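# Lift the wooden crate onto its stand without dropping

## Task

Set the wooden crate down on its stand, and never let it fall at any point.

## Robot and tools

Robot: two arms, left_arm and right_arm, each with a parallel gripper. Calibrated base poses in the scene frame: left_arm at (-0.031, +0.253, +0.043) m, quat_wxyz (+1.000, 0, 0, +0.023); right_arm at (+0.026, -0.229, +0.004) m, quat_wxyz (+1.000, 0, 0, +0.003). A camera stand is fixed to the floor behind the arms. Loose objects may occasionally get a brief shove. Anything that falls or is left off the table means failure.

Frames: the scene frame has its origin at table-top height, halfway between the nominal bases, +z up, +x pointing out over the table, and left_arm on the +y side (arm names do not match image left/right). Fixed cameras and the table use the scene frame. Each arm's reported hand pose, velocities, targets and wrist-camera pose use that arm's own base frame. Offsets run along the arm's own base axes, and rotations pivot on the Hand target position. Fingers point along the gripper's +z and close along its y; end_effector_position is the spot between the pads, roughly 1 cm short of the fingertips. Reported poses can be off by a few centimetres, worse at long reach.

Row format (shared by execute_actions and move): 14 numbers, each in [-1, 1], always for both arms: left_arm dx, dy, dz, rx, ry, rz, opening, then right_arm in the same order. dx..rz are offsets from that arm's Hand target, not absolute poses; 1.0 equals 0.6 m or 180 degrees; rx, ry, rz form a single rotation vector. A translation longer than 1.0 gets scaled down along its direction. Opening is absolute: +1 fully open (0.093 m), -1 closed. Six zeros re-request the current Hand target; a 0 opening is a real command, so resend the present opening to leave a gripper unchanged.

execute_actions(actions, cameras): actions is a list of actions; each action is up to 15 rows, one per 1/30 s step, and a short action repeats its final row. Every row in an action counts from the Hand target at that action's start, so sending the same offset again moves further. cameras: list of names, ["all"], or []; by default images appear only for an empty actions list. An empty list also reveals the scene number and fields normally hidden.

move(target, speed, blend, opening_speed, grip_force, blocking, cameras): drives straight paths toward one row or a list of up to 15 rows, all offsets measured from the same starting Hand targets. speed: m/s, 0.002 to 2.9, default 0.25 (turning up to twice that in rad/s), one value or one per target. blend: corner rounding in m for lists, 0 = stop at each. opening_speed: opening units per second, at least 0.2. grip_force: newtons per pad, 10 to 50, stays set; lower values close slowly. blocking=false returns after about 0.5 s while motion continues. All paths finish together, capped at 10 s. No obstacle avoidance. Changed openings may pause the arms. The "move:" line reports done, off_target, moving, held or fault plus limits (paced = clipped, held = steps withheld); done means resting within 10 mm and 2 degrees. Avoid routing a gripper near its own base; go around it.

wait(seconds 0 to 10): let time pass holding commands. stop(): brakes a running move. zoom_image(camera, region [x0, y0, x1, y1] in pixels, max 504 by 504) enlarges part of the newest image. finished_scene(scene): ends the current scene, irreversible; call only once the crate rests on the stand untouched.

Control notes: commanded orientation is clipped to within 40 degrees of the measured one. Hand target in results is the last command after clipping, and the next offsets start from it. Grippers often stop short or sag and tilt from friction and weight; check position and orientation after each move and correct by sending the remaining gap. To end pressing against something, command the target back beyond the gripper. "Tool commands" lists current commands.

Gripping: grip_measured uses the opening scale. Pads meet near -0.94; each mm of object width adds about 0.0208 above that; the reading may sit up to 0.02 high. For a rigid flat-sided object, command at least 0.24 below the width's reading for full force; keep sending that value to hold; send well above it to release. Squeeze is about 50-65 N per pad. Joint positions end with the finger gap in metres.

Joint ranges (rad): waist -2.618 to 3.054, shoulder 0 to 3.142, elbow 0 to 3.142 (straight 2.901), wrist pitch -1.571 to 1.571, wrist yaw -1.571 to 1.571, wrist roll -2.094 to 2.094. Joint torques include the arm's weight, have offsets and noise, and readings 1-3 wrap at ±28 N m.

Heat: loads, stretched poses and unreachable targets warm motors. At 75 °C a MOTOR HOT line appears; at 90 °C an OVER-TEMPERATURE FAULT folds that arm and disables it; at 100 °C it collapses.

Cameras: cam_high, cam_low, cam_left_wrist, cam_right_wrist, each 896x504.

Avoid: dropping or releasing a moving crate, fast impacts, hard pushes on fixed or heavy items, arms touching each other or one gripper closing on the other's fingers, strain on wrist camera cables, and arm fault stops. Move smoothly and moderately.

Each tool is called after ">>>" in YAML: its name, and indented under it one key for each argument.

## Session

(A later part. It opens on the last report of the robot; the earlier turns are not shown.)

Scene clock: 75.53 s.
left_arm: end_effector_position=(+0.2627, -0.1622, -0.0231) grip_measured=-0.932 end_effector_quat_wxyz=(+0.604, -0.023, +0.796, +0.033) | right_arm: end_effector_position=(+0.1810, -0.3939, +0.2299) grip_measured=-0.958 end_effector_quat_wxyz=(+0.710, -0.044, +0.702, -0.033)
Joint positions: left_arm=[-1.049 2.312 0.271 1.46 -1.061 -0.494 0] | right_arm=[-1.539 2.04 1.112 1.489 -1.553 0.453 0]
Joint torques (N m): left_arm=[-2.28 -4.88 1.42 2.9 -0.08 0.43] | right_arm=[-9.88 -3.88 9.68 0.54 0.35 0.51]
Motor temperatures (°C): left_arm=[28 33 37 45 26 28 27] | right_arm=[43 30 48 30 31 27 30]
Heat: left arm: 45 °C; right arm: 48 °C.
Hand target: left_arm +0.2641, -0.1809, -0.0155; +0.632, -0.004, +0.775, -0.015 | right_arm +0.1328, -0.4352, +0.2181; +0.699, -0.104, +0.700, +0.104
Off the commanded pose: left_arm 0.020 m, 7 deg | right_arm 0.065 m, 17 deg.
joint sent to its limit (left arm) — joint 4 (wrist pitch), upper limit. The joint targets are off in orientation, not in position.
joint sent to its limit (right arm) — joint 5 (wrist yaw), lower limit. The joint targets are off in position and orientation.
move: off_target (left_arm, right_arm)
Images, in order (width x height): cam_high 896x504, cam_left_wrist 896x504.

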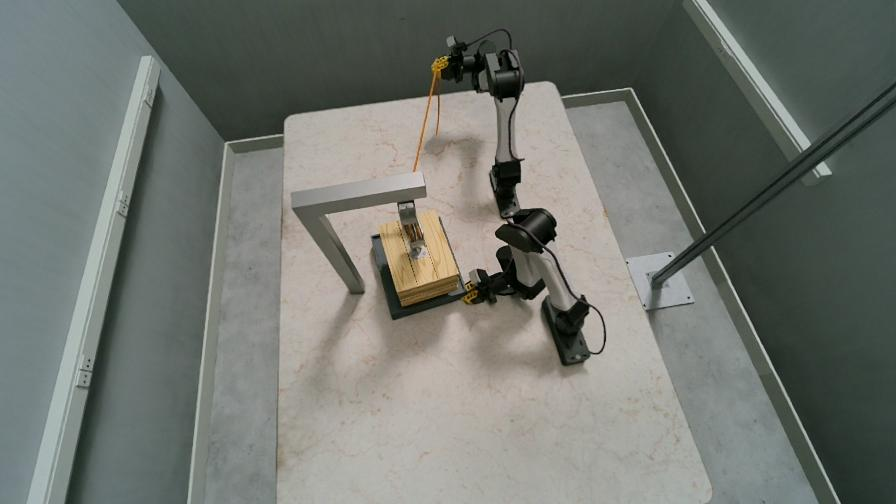

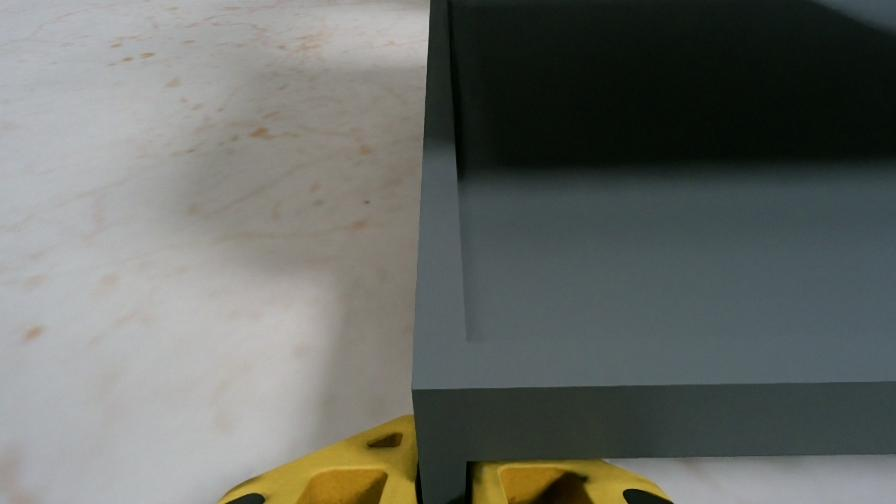

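>>> move:
  target:
    - [-0.005,0.061,0.0,0,0,0.02,-1,0.055,0.18,-0.024,0,0,0,-1]
  cameras: ["cam_high","cam_left_wrist","cam_low"]
  speed: 0.05

>>> zoom_image:
  camera: "cam_high"
  region: [360, 205, 480, 335]

Scene clock: 82.37 s.
left_arm: end_effector_position=(+0.2603, -0.1529, -0.0253) grip_measured=-0.932 end_effector_quat_wxyz=(+0.595, -0.030, +0.802, +0.028) | right_arm: end_effector_position=(+0.1780, -0.3213, +0.1981) grip_measured=-0.958 end_effector_quat_wxyz=(+0.709, +0.002, +0.705, +0.011)
Joint positions: left_arm=[-1.031 2.304 0.239 1.462 -1.035 -0.524 0] | right_arm=[-1.541 1.861 0.732 1.492 -1.553 0.382 0]
Joint torques (N m): left_arm=[1.22 -5.34 -2.5 2.88 -0.54 0.2] | right_arm=[-3.11 -7.84 4.89 1.28 0.22 0.08]
Heat: left arm: 47 °C; right arm: 47 °C.
Hand target: left_arm +0.2611, -0.1443, -0.0154; +0.632, -0.029, +0.774, +0.005 | right_arm +0.1658, -0.3272, +0.2038; +0.699, -0.104, +0.700, +0.104
Off the commanded pose: left_arm 0.013 m, 6 deg | right_arm 0.015 m, 16 deg.
joint sent to its limit (left arm) — joint 4 (wrist pitch), upper limit. The joint targets are off in orientation, not in position.
joint sent to its limit (right arm) — joint 5 (wrist yaw), lower limit. The joint targets are off in orientation, not in position.
move: off_target (left_arm, right_arm)
Images, in order (width x height): cam_high 896x504, cam_low 896x504, cam_left_wrist 896x504.

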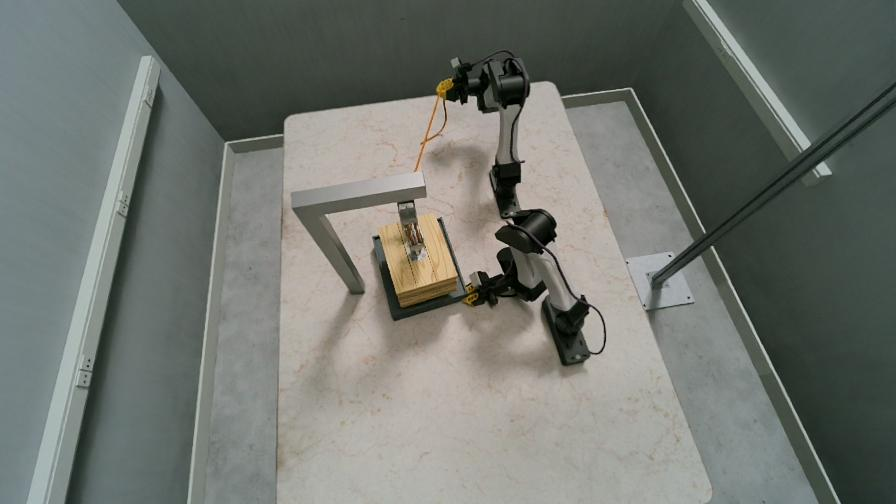

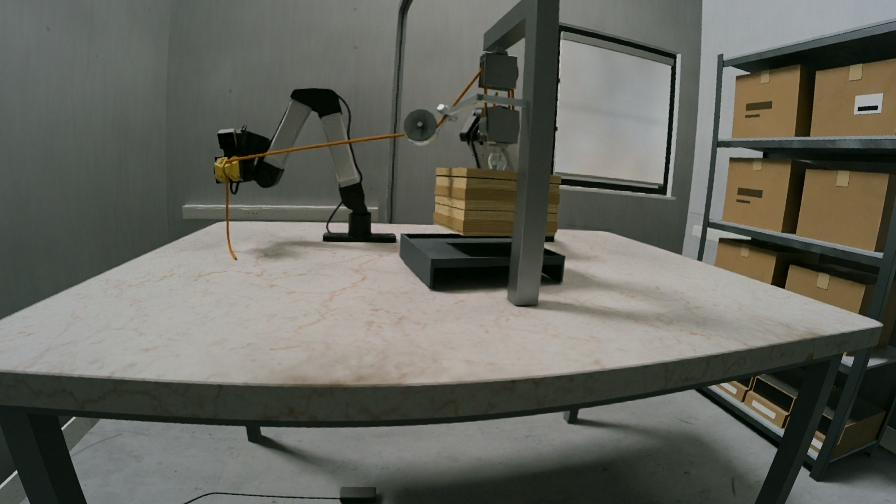

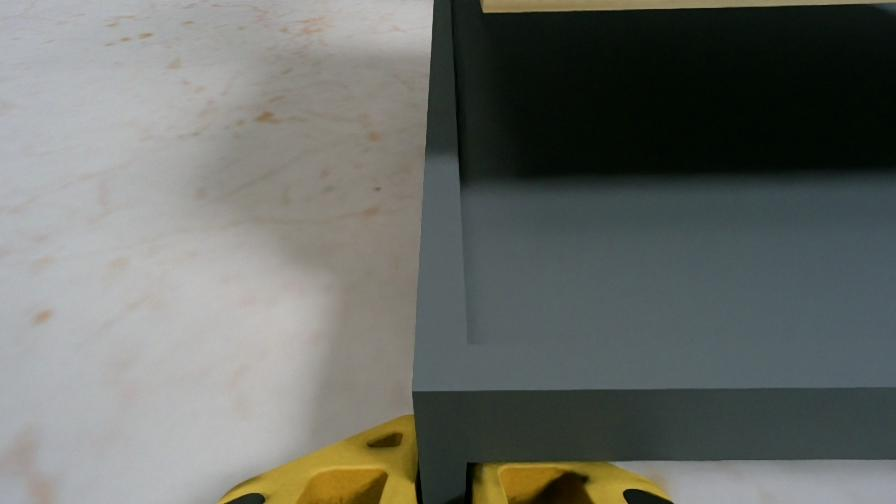

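Scaled by 3.877 from the camera's 896x504 image, which has a finer 1280x720 frame.

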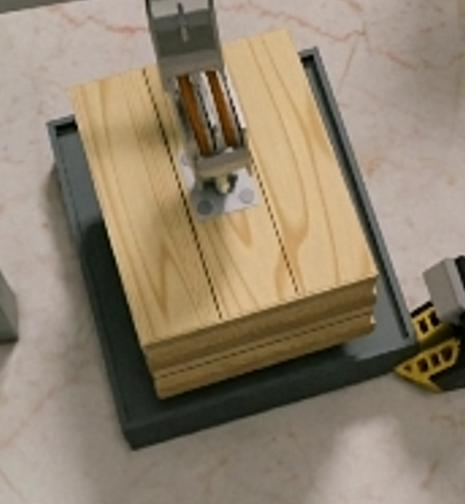

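>>> move:
  target:
    - [-0.009,0.006,0.0,0,0,0.035,-1,0,0,0,0,0,0,-1]
  cameras: ["cam_high","cam_left_wrist"]
  speed: 0.05

>>> zoom_image:
  camera: "cam_high"
  region: [360, 205, 480, 335]

Scene clock: 85.00 s.
left_arm: end_effector_position=(+0.2550, -0.1479, -0.0225) grip_measured=-0.932 end_effector_quat_wxyz=(+0.609, -0.040, +0.791, +0.047) | right_arm: end_effector_position=(+0.1780, -0.3213, +0.1981) grip_measured=-0.958 end_effector_quat_wxyz=(+0.709, +0.000, +0.705, +0.010)
Joint positions: left_arm=[-1.065 2.322 0.24 1.462 -1.117 -0.545 0] | right_arm=[-1.541 1.861 0.732 1.492 -1.553 0.378 0]
Joint torques (N m): left_arm=[0.13 -2.92 -0.72 2.78 -0.95 -0.18] | right_arm=[-3.11 -7.9 4.86 1.26 0.22 0.09]
Heat: left arm: 47 °C; right arm: 47 °C.
Hand target: left_arm +0.2557, -0.1408, -0.0154; +0.631, -0.071, +0.772, +0.040 | right_arm +0.1658, -0.3272, +0.2038; +0.699, -0.104, +0.700, +0.104
Off the commanded pose: left_arm 0.010 m, 5 deg | right_arm 0.015 m, 16 deg.
joint sent to its limit (right arm) — joint 5 (wrist yaw), lower limit. The joint targets are off in orientation, not in position.
move: off_target (left_arm, right_arm)
Images, in order (width x height): cam_high 896x504, cam_left_wrist 896x504.

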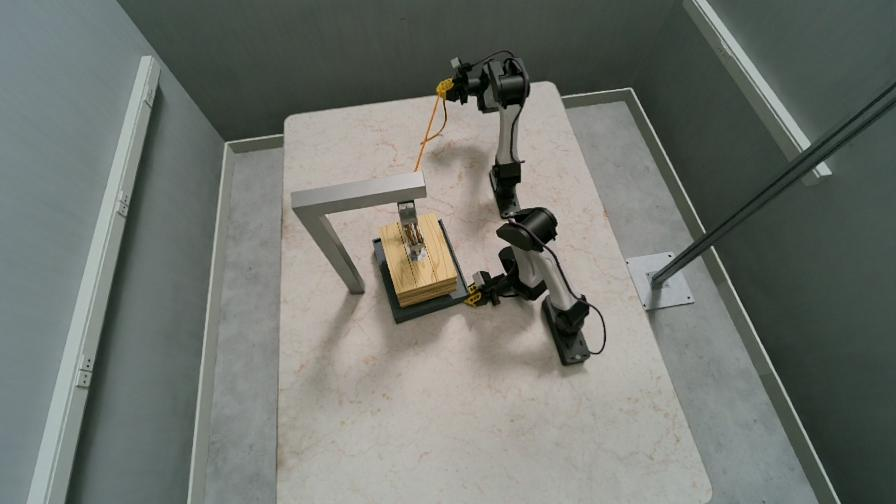

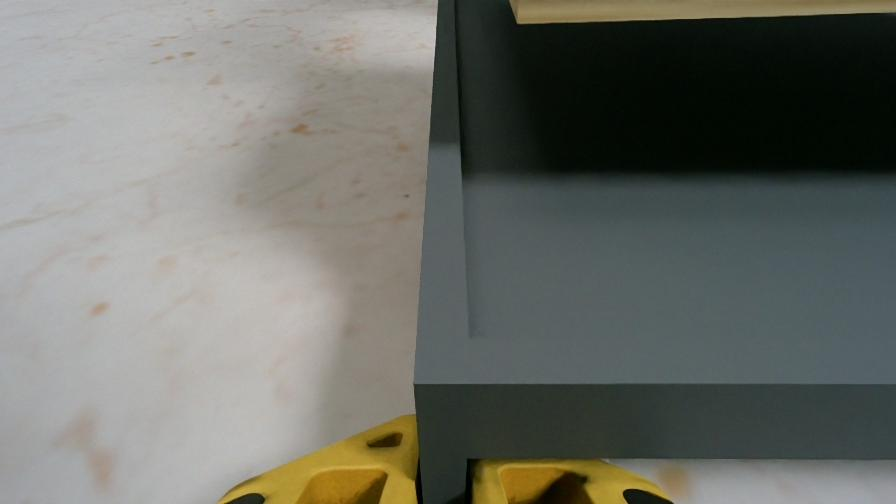

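Scaled by 3.877 from the camera's 896x504 image, which has a finer 1280x720 frame.

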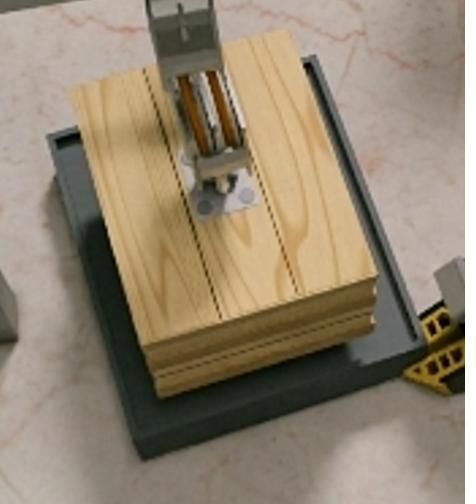

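>>> move:
  target:
    - [0,0,0.0,0,0,0,-1,0.07,0.185,-0.006,0,0,0,-1]
  cameras: ["cam_high","cam_left_wrist","cam_low"]
  speed: 0.04

>>> zoom_image:
  camera: "cam_high"
  region: [360, 205, 480, 335]

>>> zoom_image:
  camera: "cam_low"
  region: [390, 120, 610, 310]

Scene clock: 91.60 s.
left_arm: end_effector_position=(+0.2549, -0.1478, -0.0225) grip_measured=-0.932 end_effector_quat_wxyz=(+0.609, -0.040, +0.791, +0.047) | right_arm: end_effector_position=(+0.2145, -0.2106, +0.1974) grip_measured=-0.958 end_effector_quat_wxyz=(+0.706, -0.061, +0.703, +0.069)
Joint positions: left_arm=[-1.065 2.322 0.24 1.462 -1.117 -0.545 0] | right_arm=[-1.371 1.597 0.417 1.492 -1.553 0.324 0]
Joint torques (N m): left_arm=[0.02 -2.84 -0.68 2.78 -0.98 -0.2] | right_arm=[-2.47 -5.04 4.44 1.29 0.19 0.04]
Heat: left arm: 48 °C; right arm: 46 °C.
Hand target: left_arm +0.2557, -0.1407, -0.0155; +0.631, -0.071, +0.772, +0.040 | right_arm +0.2077, -0.2163, +0.2001; +0.699, -0.104, +0.700, +0.104
Off the commanded pose: left_arm 0.010 m, 5 deg | right_arm 0.009 m, 6 deg.
joint sent to its limit (right arm) — joint 5 (wrist yaw), lower limit. The joint targets are off in orientation, not in position.
move: off_target (left_arm, right_arm)
Images, in order (width x height): cam_high 896x504, cam_low 896x504, cam_left_wrist 896x504.

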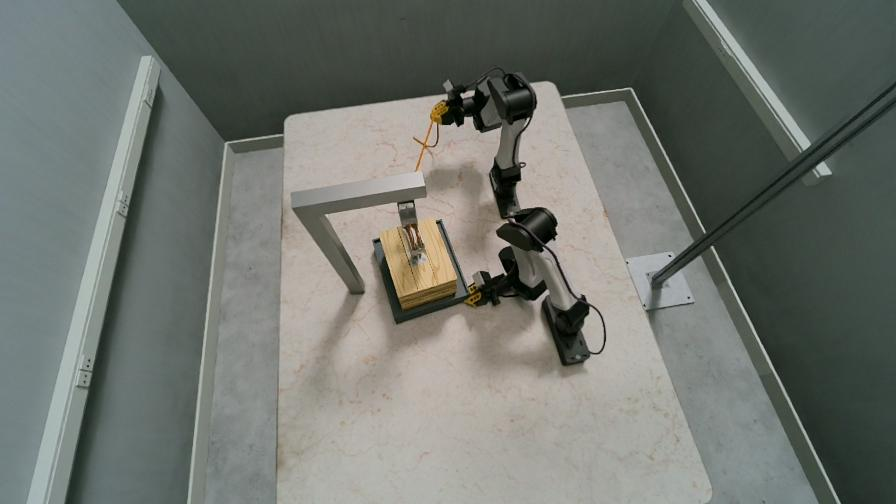

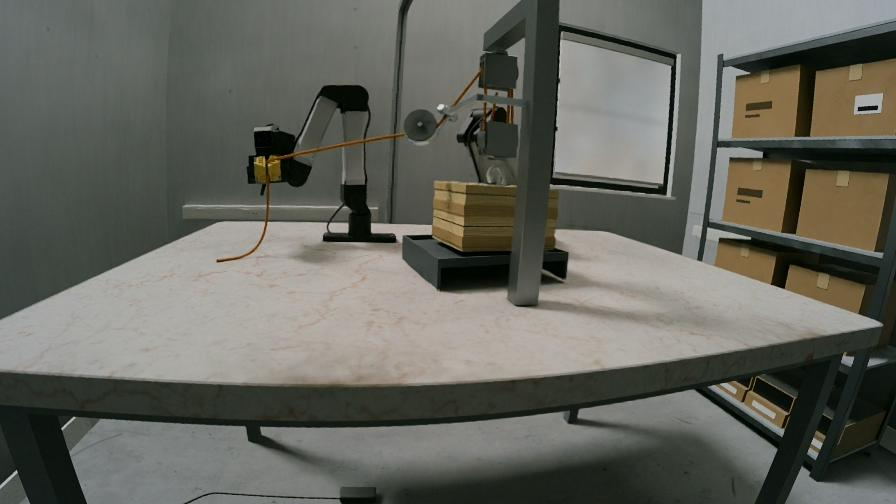

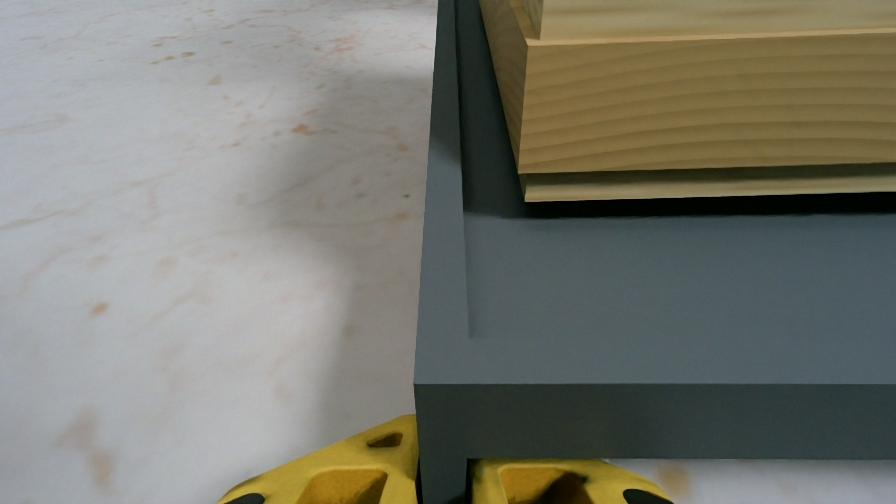

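Scaled by 3.877 from the camera's 896x504 image, which has a finer 1280x720 frame.

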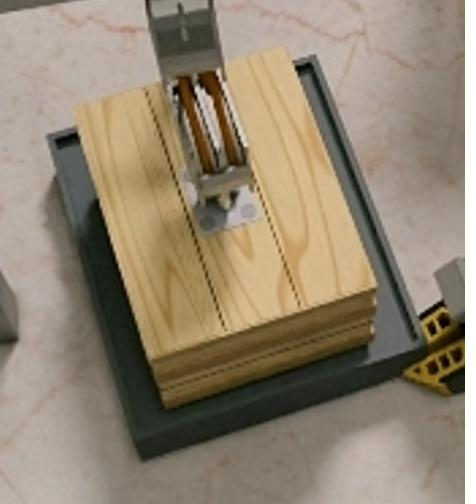

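Scaled by 2.291 from the camera's 896x504 image, which has a finer 1280x720 frame.

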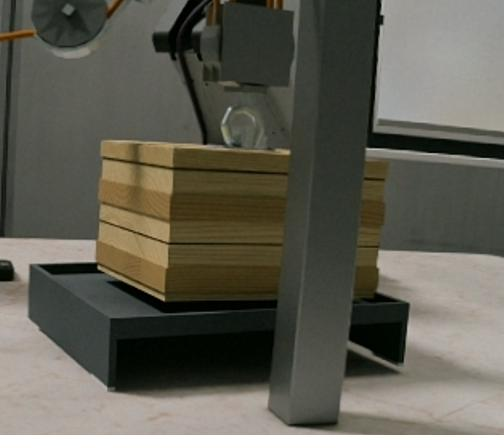

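>>> move:
  target: [0,0,0,0,0,0,-1,0.03,0.06,0,0,0,0,-1]
  speed: 0.025
  cameras: ["cam_low","cam_high"]

Scene clock: 97.73 s.
left_arm: end_effector_position=(+0.2549, -0.1478, -0.0225) grip_measured=-0.932 end_effector_quat_wxyz=(+0.609, -0.042, +0.791, +0.046) | right_arm: end_effector_position=(+0.2315, -0.1738, +0.1988) grip_measured=-0.958 end_effector_quat_wxyz=(+0.702, -0.103, +0.698, +0.101)
Joint positions: left_arm=[-1.065 2.322 0.24 1.462 -1.117 -0.548 0] | right_arm=[-1.265 1.541 0.368 1.492 -1.553 0.316 0]
Joint torques (N m): left_arm=[0.03 -2.81 -0.62 2.8 -0.94 -0.13] | right_arm=[-2.52 -4.42 4.34 1.21 0.19 0.08]
Heat: left arm: 49 °C; right arm: 45 °C.
Hand target: left_arm +0.2557, -0.1407, -0.0155; +0.631, -0.071, +0.772, +0.040 | right_arm +0.2257, -0.1802, +0.2002; +0.699, -0.104, +0.700, +0.104
Off the commanded pose: left_arm 0.010 m, 5 deg | right_arm 0.009 m, 0 deg.
joint sent to its limit (right arm) — joint 5 (wrist yaw), lower limit. The joint targets still meet the commanded pose.
move: off_target (left_arm)
Images, in order (width x height): cam_high 896x504, cam_low 896x504.

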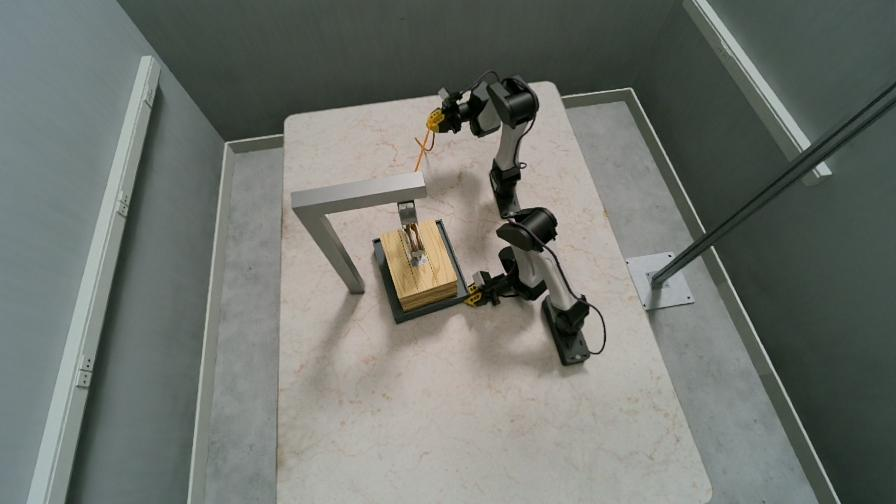

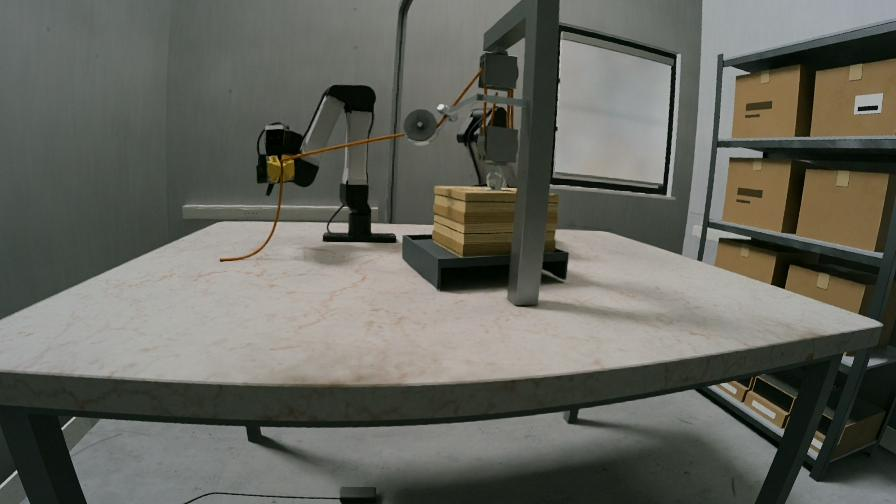

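>>> move:
  target: [0,0,0,0,0,0,-1,0.04,0.12,0,0,0,0,-1]
  speed: 0.035
  cameras: ["cam_low","cam_high"]

>>> zoom_image:
  camera: "cam_low"
  region: [390, 120, 610, 310]

>>> zoom_image:
  camera: "cam_high"
  region: [360, 205, 480, 335]

Scene clock: 102.17 s.
left_arm: end_effector_position=(+0.2549, -0.1490, -0.0233) grip_measured=-0.932 end_effector_quat_wxyz=(+0.607, -0.047, +0.792, +0.038) | right_arm: end_effector_position=(+0.2479, -0.1071, +0.1944) grip_measured=-0.958 end_effector_quat_wxyz=(+0.697, -0.097, +0.701, +0.116)
Joint positions: left_arm=[-1.065 2.322 0.24 1.462 -1.109 -0.566 0] | right_arm=[-1.065 1.137 0.22 0.91 -1.366 0.02 0]
Joint torques (N m): left_arm=[-0.01 -2.66 -0.62 2.82 -1.07 0.05] | right_arm=[0.29 -3.22 6.37 1.37 0.13 -0.14]
Heat: left arm: 49 °C; right arm: 44 °C.
Hand target: left_arm +0.2557, -0.1407, -0.0155; +0.631, -0.071, +0.772, +0.040 | right_arm +0.2497, -0.1082, +0.2002; +0.699, -0.104, +0.700, +0.104
Off the commanded pose: left_arm 0.011 m, 5 deg | right_arm 0.006 m, 2 deg.
move: off_target (left_arm)
Images, in order (width x height): cam_high 896x504, cam_low 896x504.

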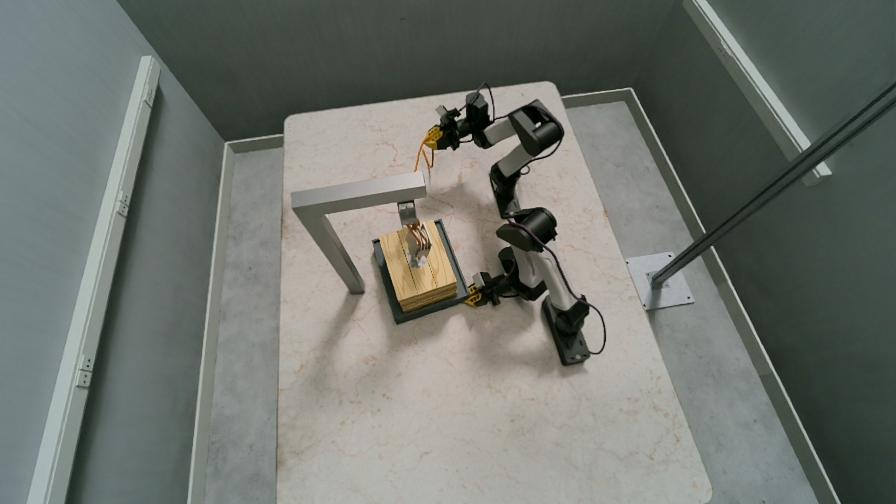

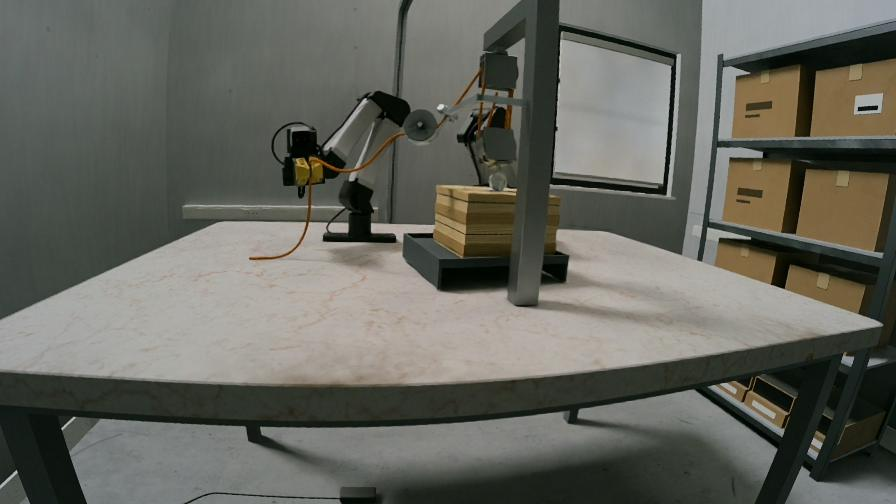

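Scaled by 2.291 from the camera's 896x504 image, which has a finer 1280x720 frame.

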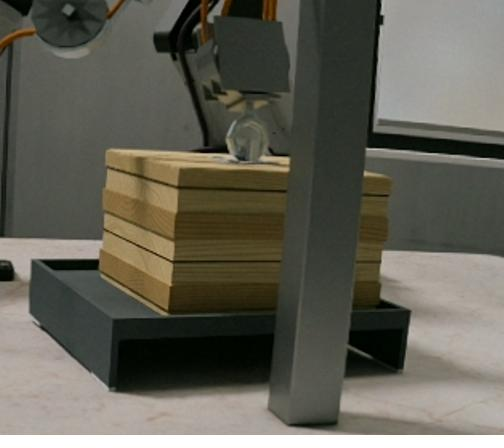

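Scaled by 3.877 from the camera's 896x504 image, which has a finer 1280x720 frame.

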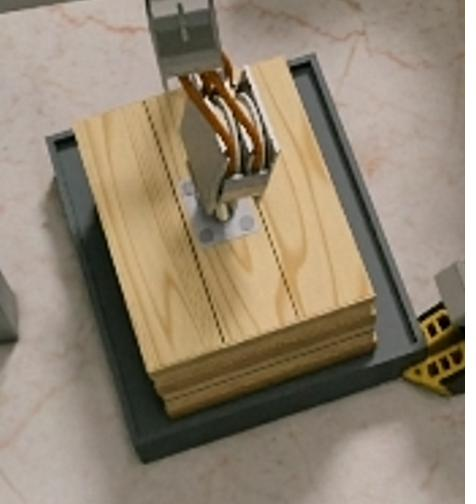

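>>> move:
  target:
    - [0,-0.012,-0.01,0,0,0,-1,0,0,-0.06,0,0,0,-1]
    - [0,-0.012,-0.01,0,0,0,-0.5,0,0,-0.06,0,0,0,0.3]
    - [-0.1,-0.02,0.02,0,0,0,-0.5,-0.14,-0.05,-0.06,0,0,0,0.3]
  speed: 0.06
  opening_speed: 1.0
  cameras: ["cam_low","cam_high"]

>>> zoom_image:
  camera: "cam_low"
  region: [390, 120, 610, 310]

>>> zoom_image:
  camera: "cam_high"
  region: [360, 205, 480, 335]

Scene clock: 110.60 s.
left_arm: end_effector_position=(+0.1954, -0.1460, -0.0100) grip_measured=-0.503 end_effector_quat_wxyz=(+0.625, -0.061, +0.777, +0.053) | right_arm: end_effector_position=(+0.1695, -0.1416, +0.1662) grip_measured=+0.297 end_effector_quat_wxyz=(+0.708, +0.004, +0.707, -0.007)
Joint positions: left_arm=[-1.382 2.032 0.338 0.243 -1.354 -1.441 0.021] | right_arm=[-1.563 1.059 0.012 1.107 -1.548 0.055 0.059]
Joint torques (N m): left_arm=[-0.79 -7.39 2.11 0.54 -0.86 -0.08] | right_arm=[-0.72 -1.61 4.14 1.21 -0.06 -0.07]
Heat: left arm: 47 °C; right arm: 44 °C.
Hand target: left_arm +0.1957, -0.1528, -0.0035; +0.631, -0.071, +0.772, +0.040 | right_arm +0.1657, -0.1382, +0.1641; +0.699, -0.104, +0.700, +0.104
Off the commanded pose: left_arm 0.009 m, 2 deg | right_arm 0.005 m, 18 deg.
joint sent to its limit (right arm) — joint 5 (wrist yaw), lower limit. The joint targets are off in orientation, not in position.
move: off_target (right_arm); target 2's new opening was sent with left_arm's hand 0.003 m and 4 deg from that target
Images, in order (width x height): cam_high 896x504, cam_low 896x504.

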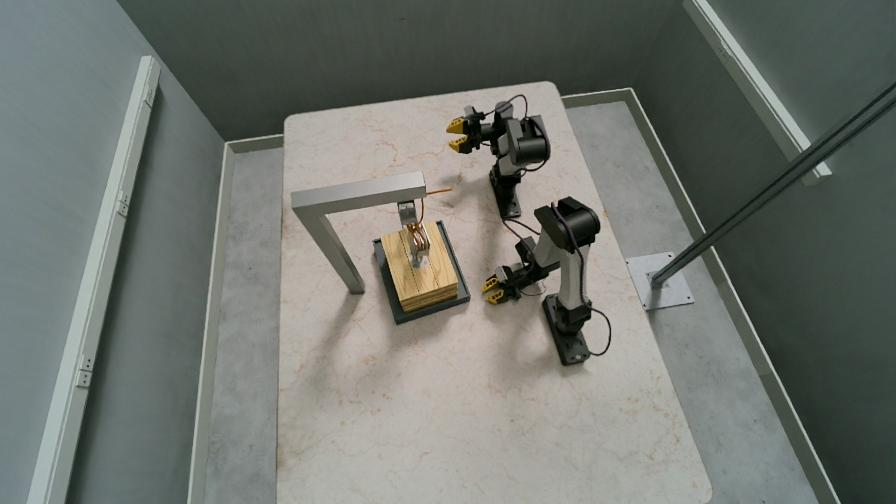

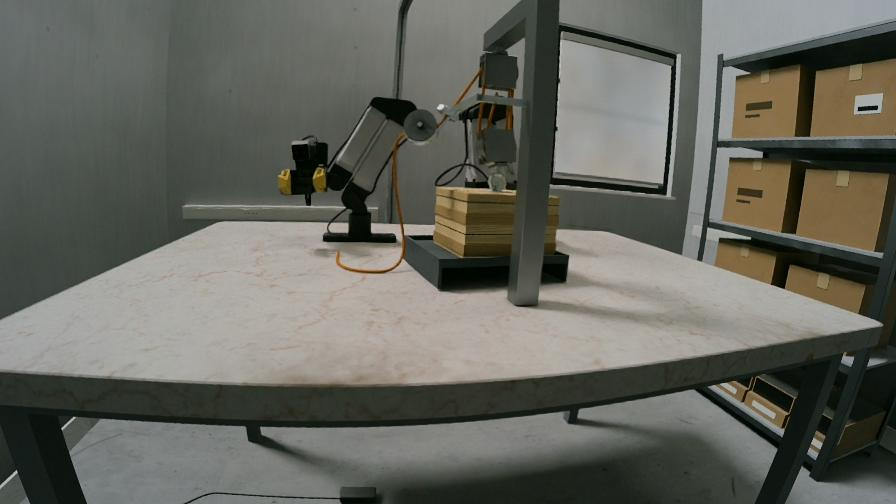

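Scaled by 2.291 from the camera's 896x504 image, which has a finer 1280x720 frame.

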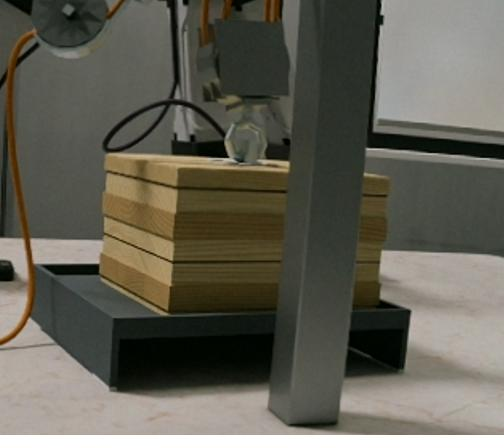

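Scaled by 3.877 from the camera's 896x504 image, which has a finer 1280x720 frame.

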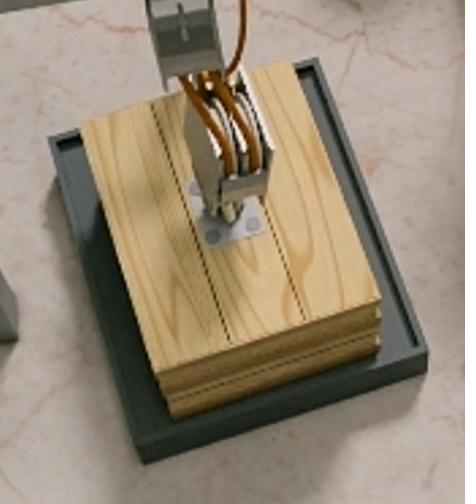

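>>> finished_scene:
  scene: 2

The scene is finished: the task was done.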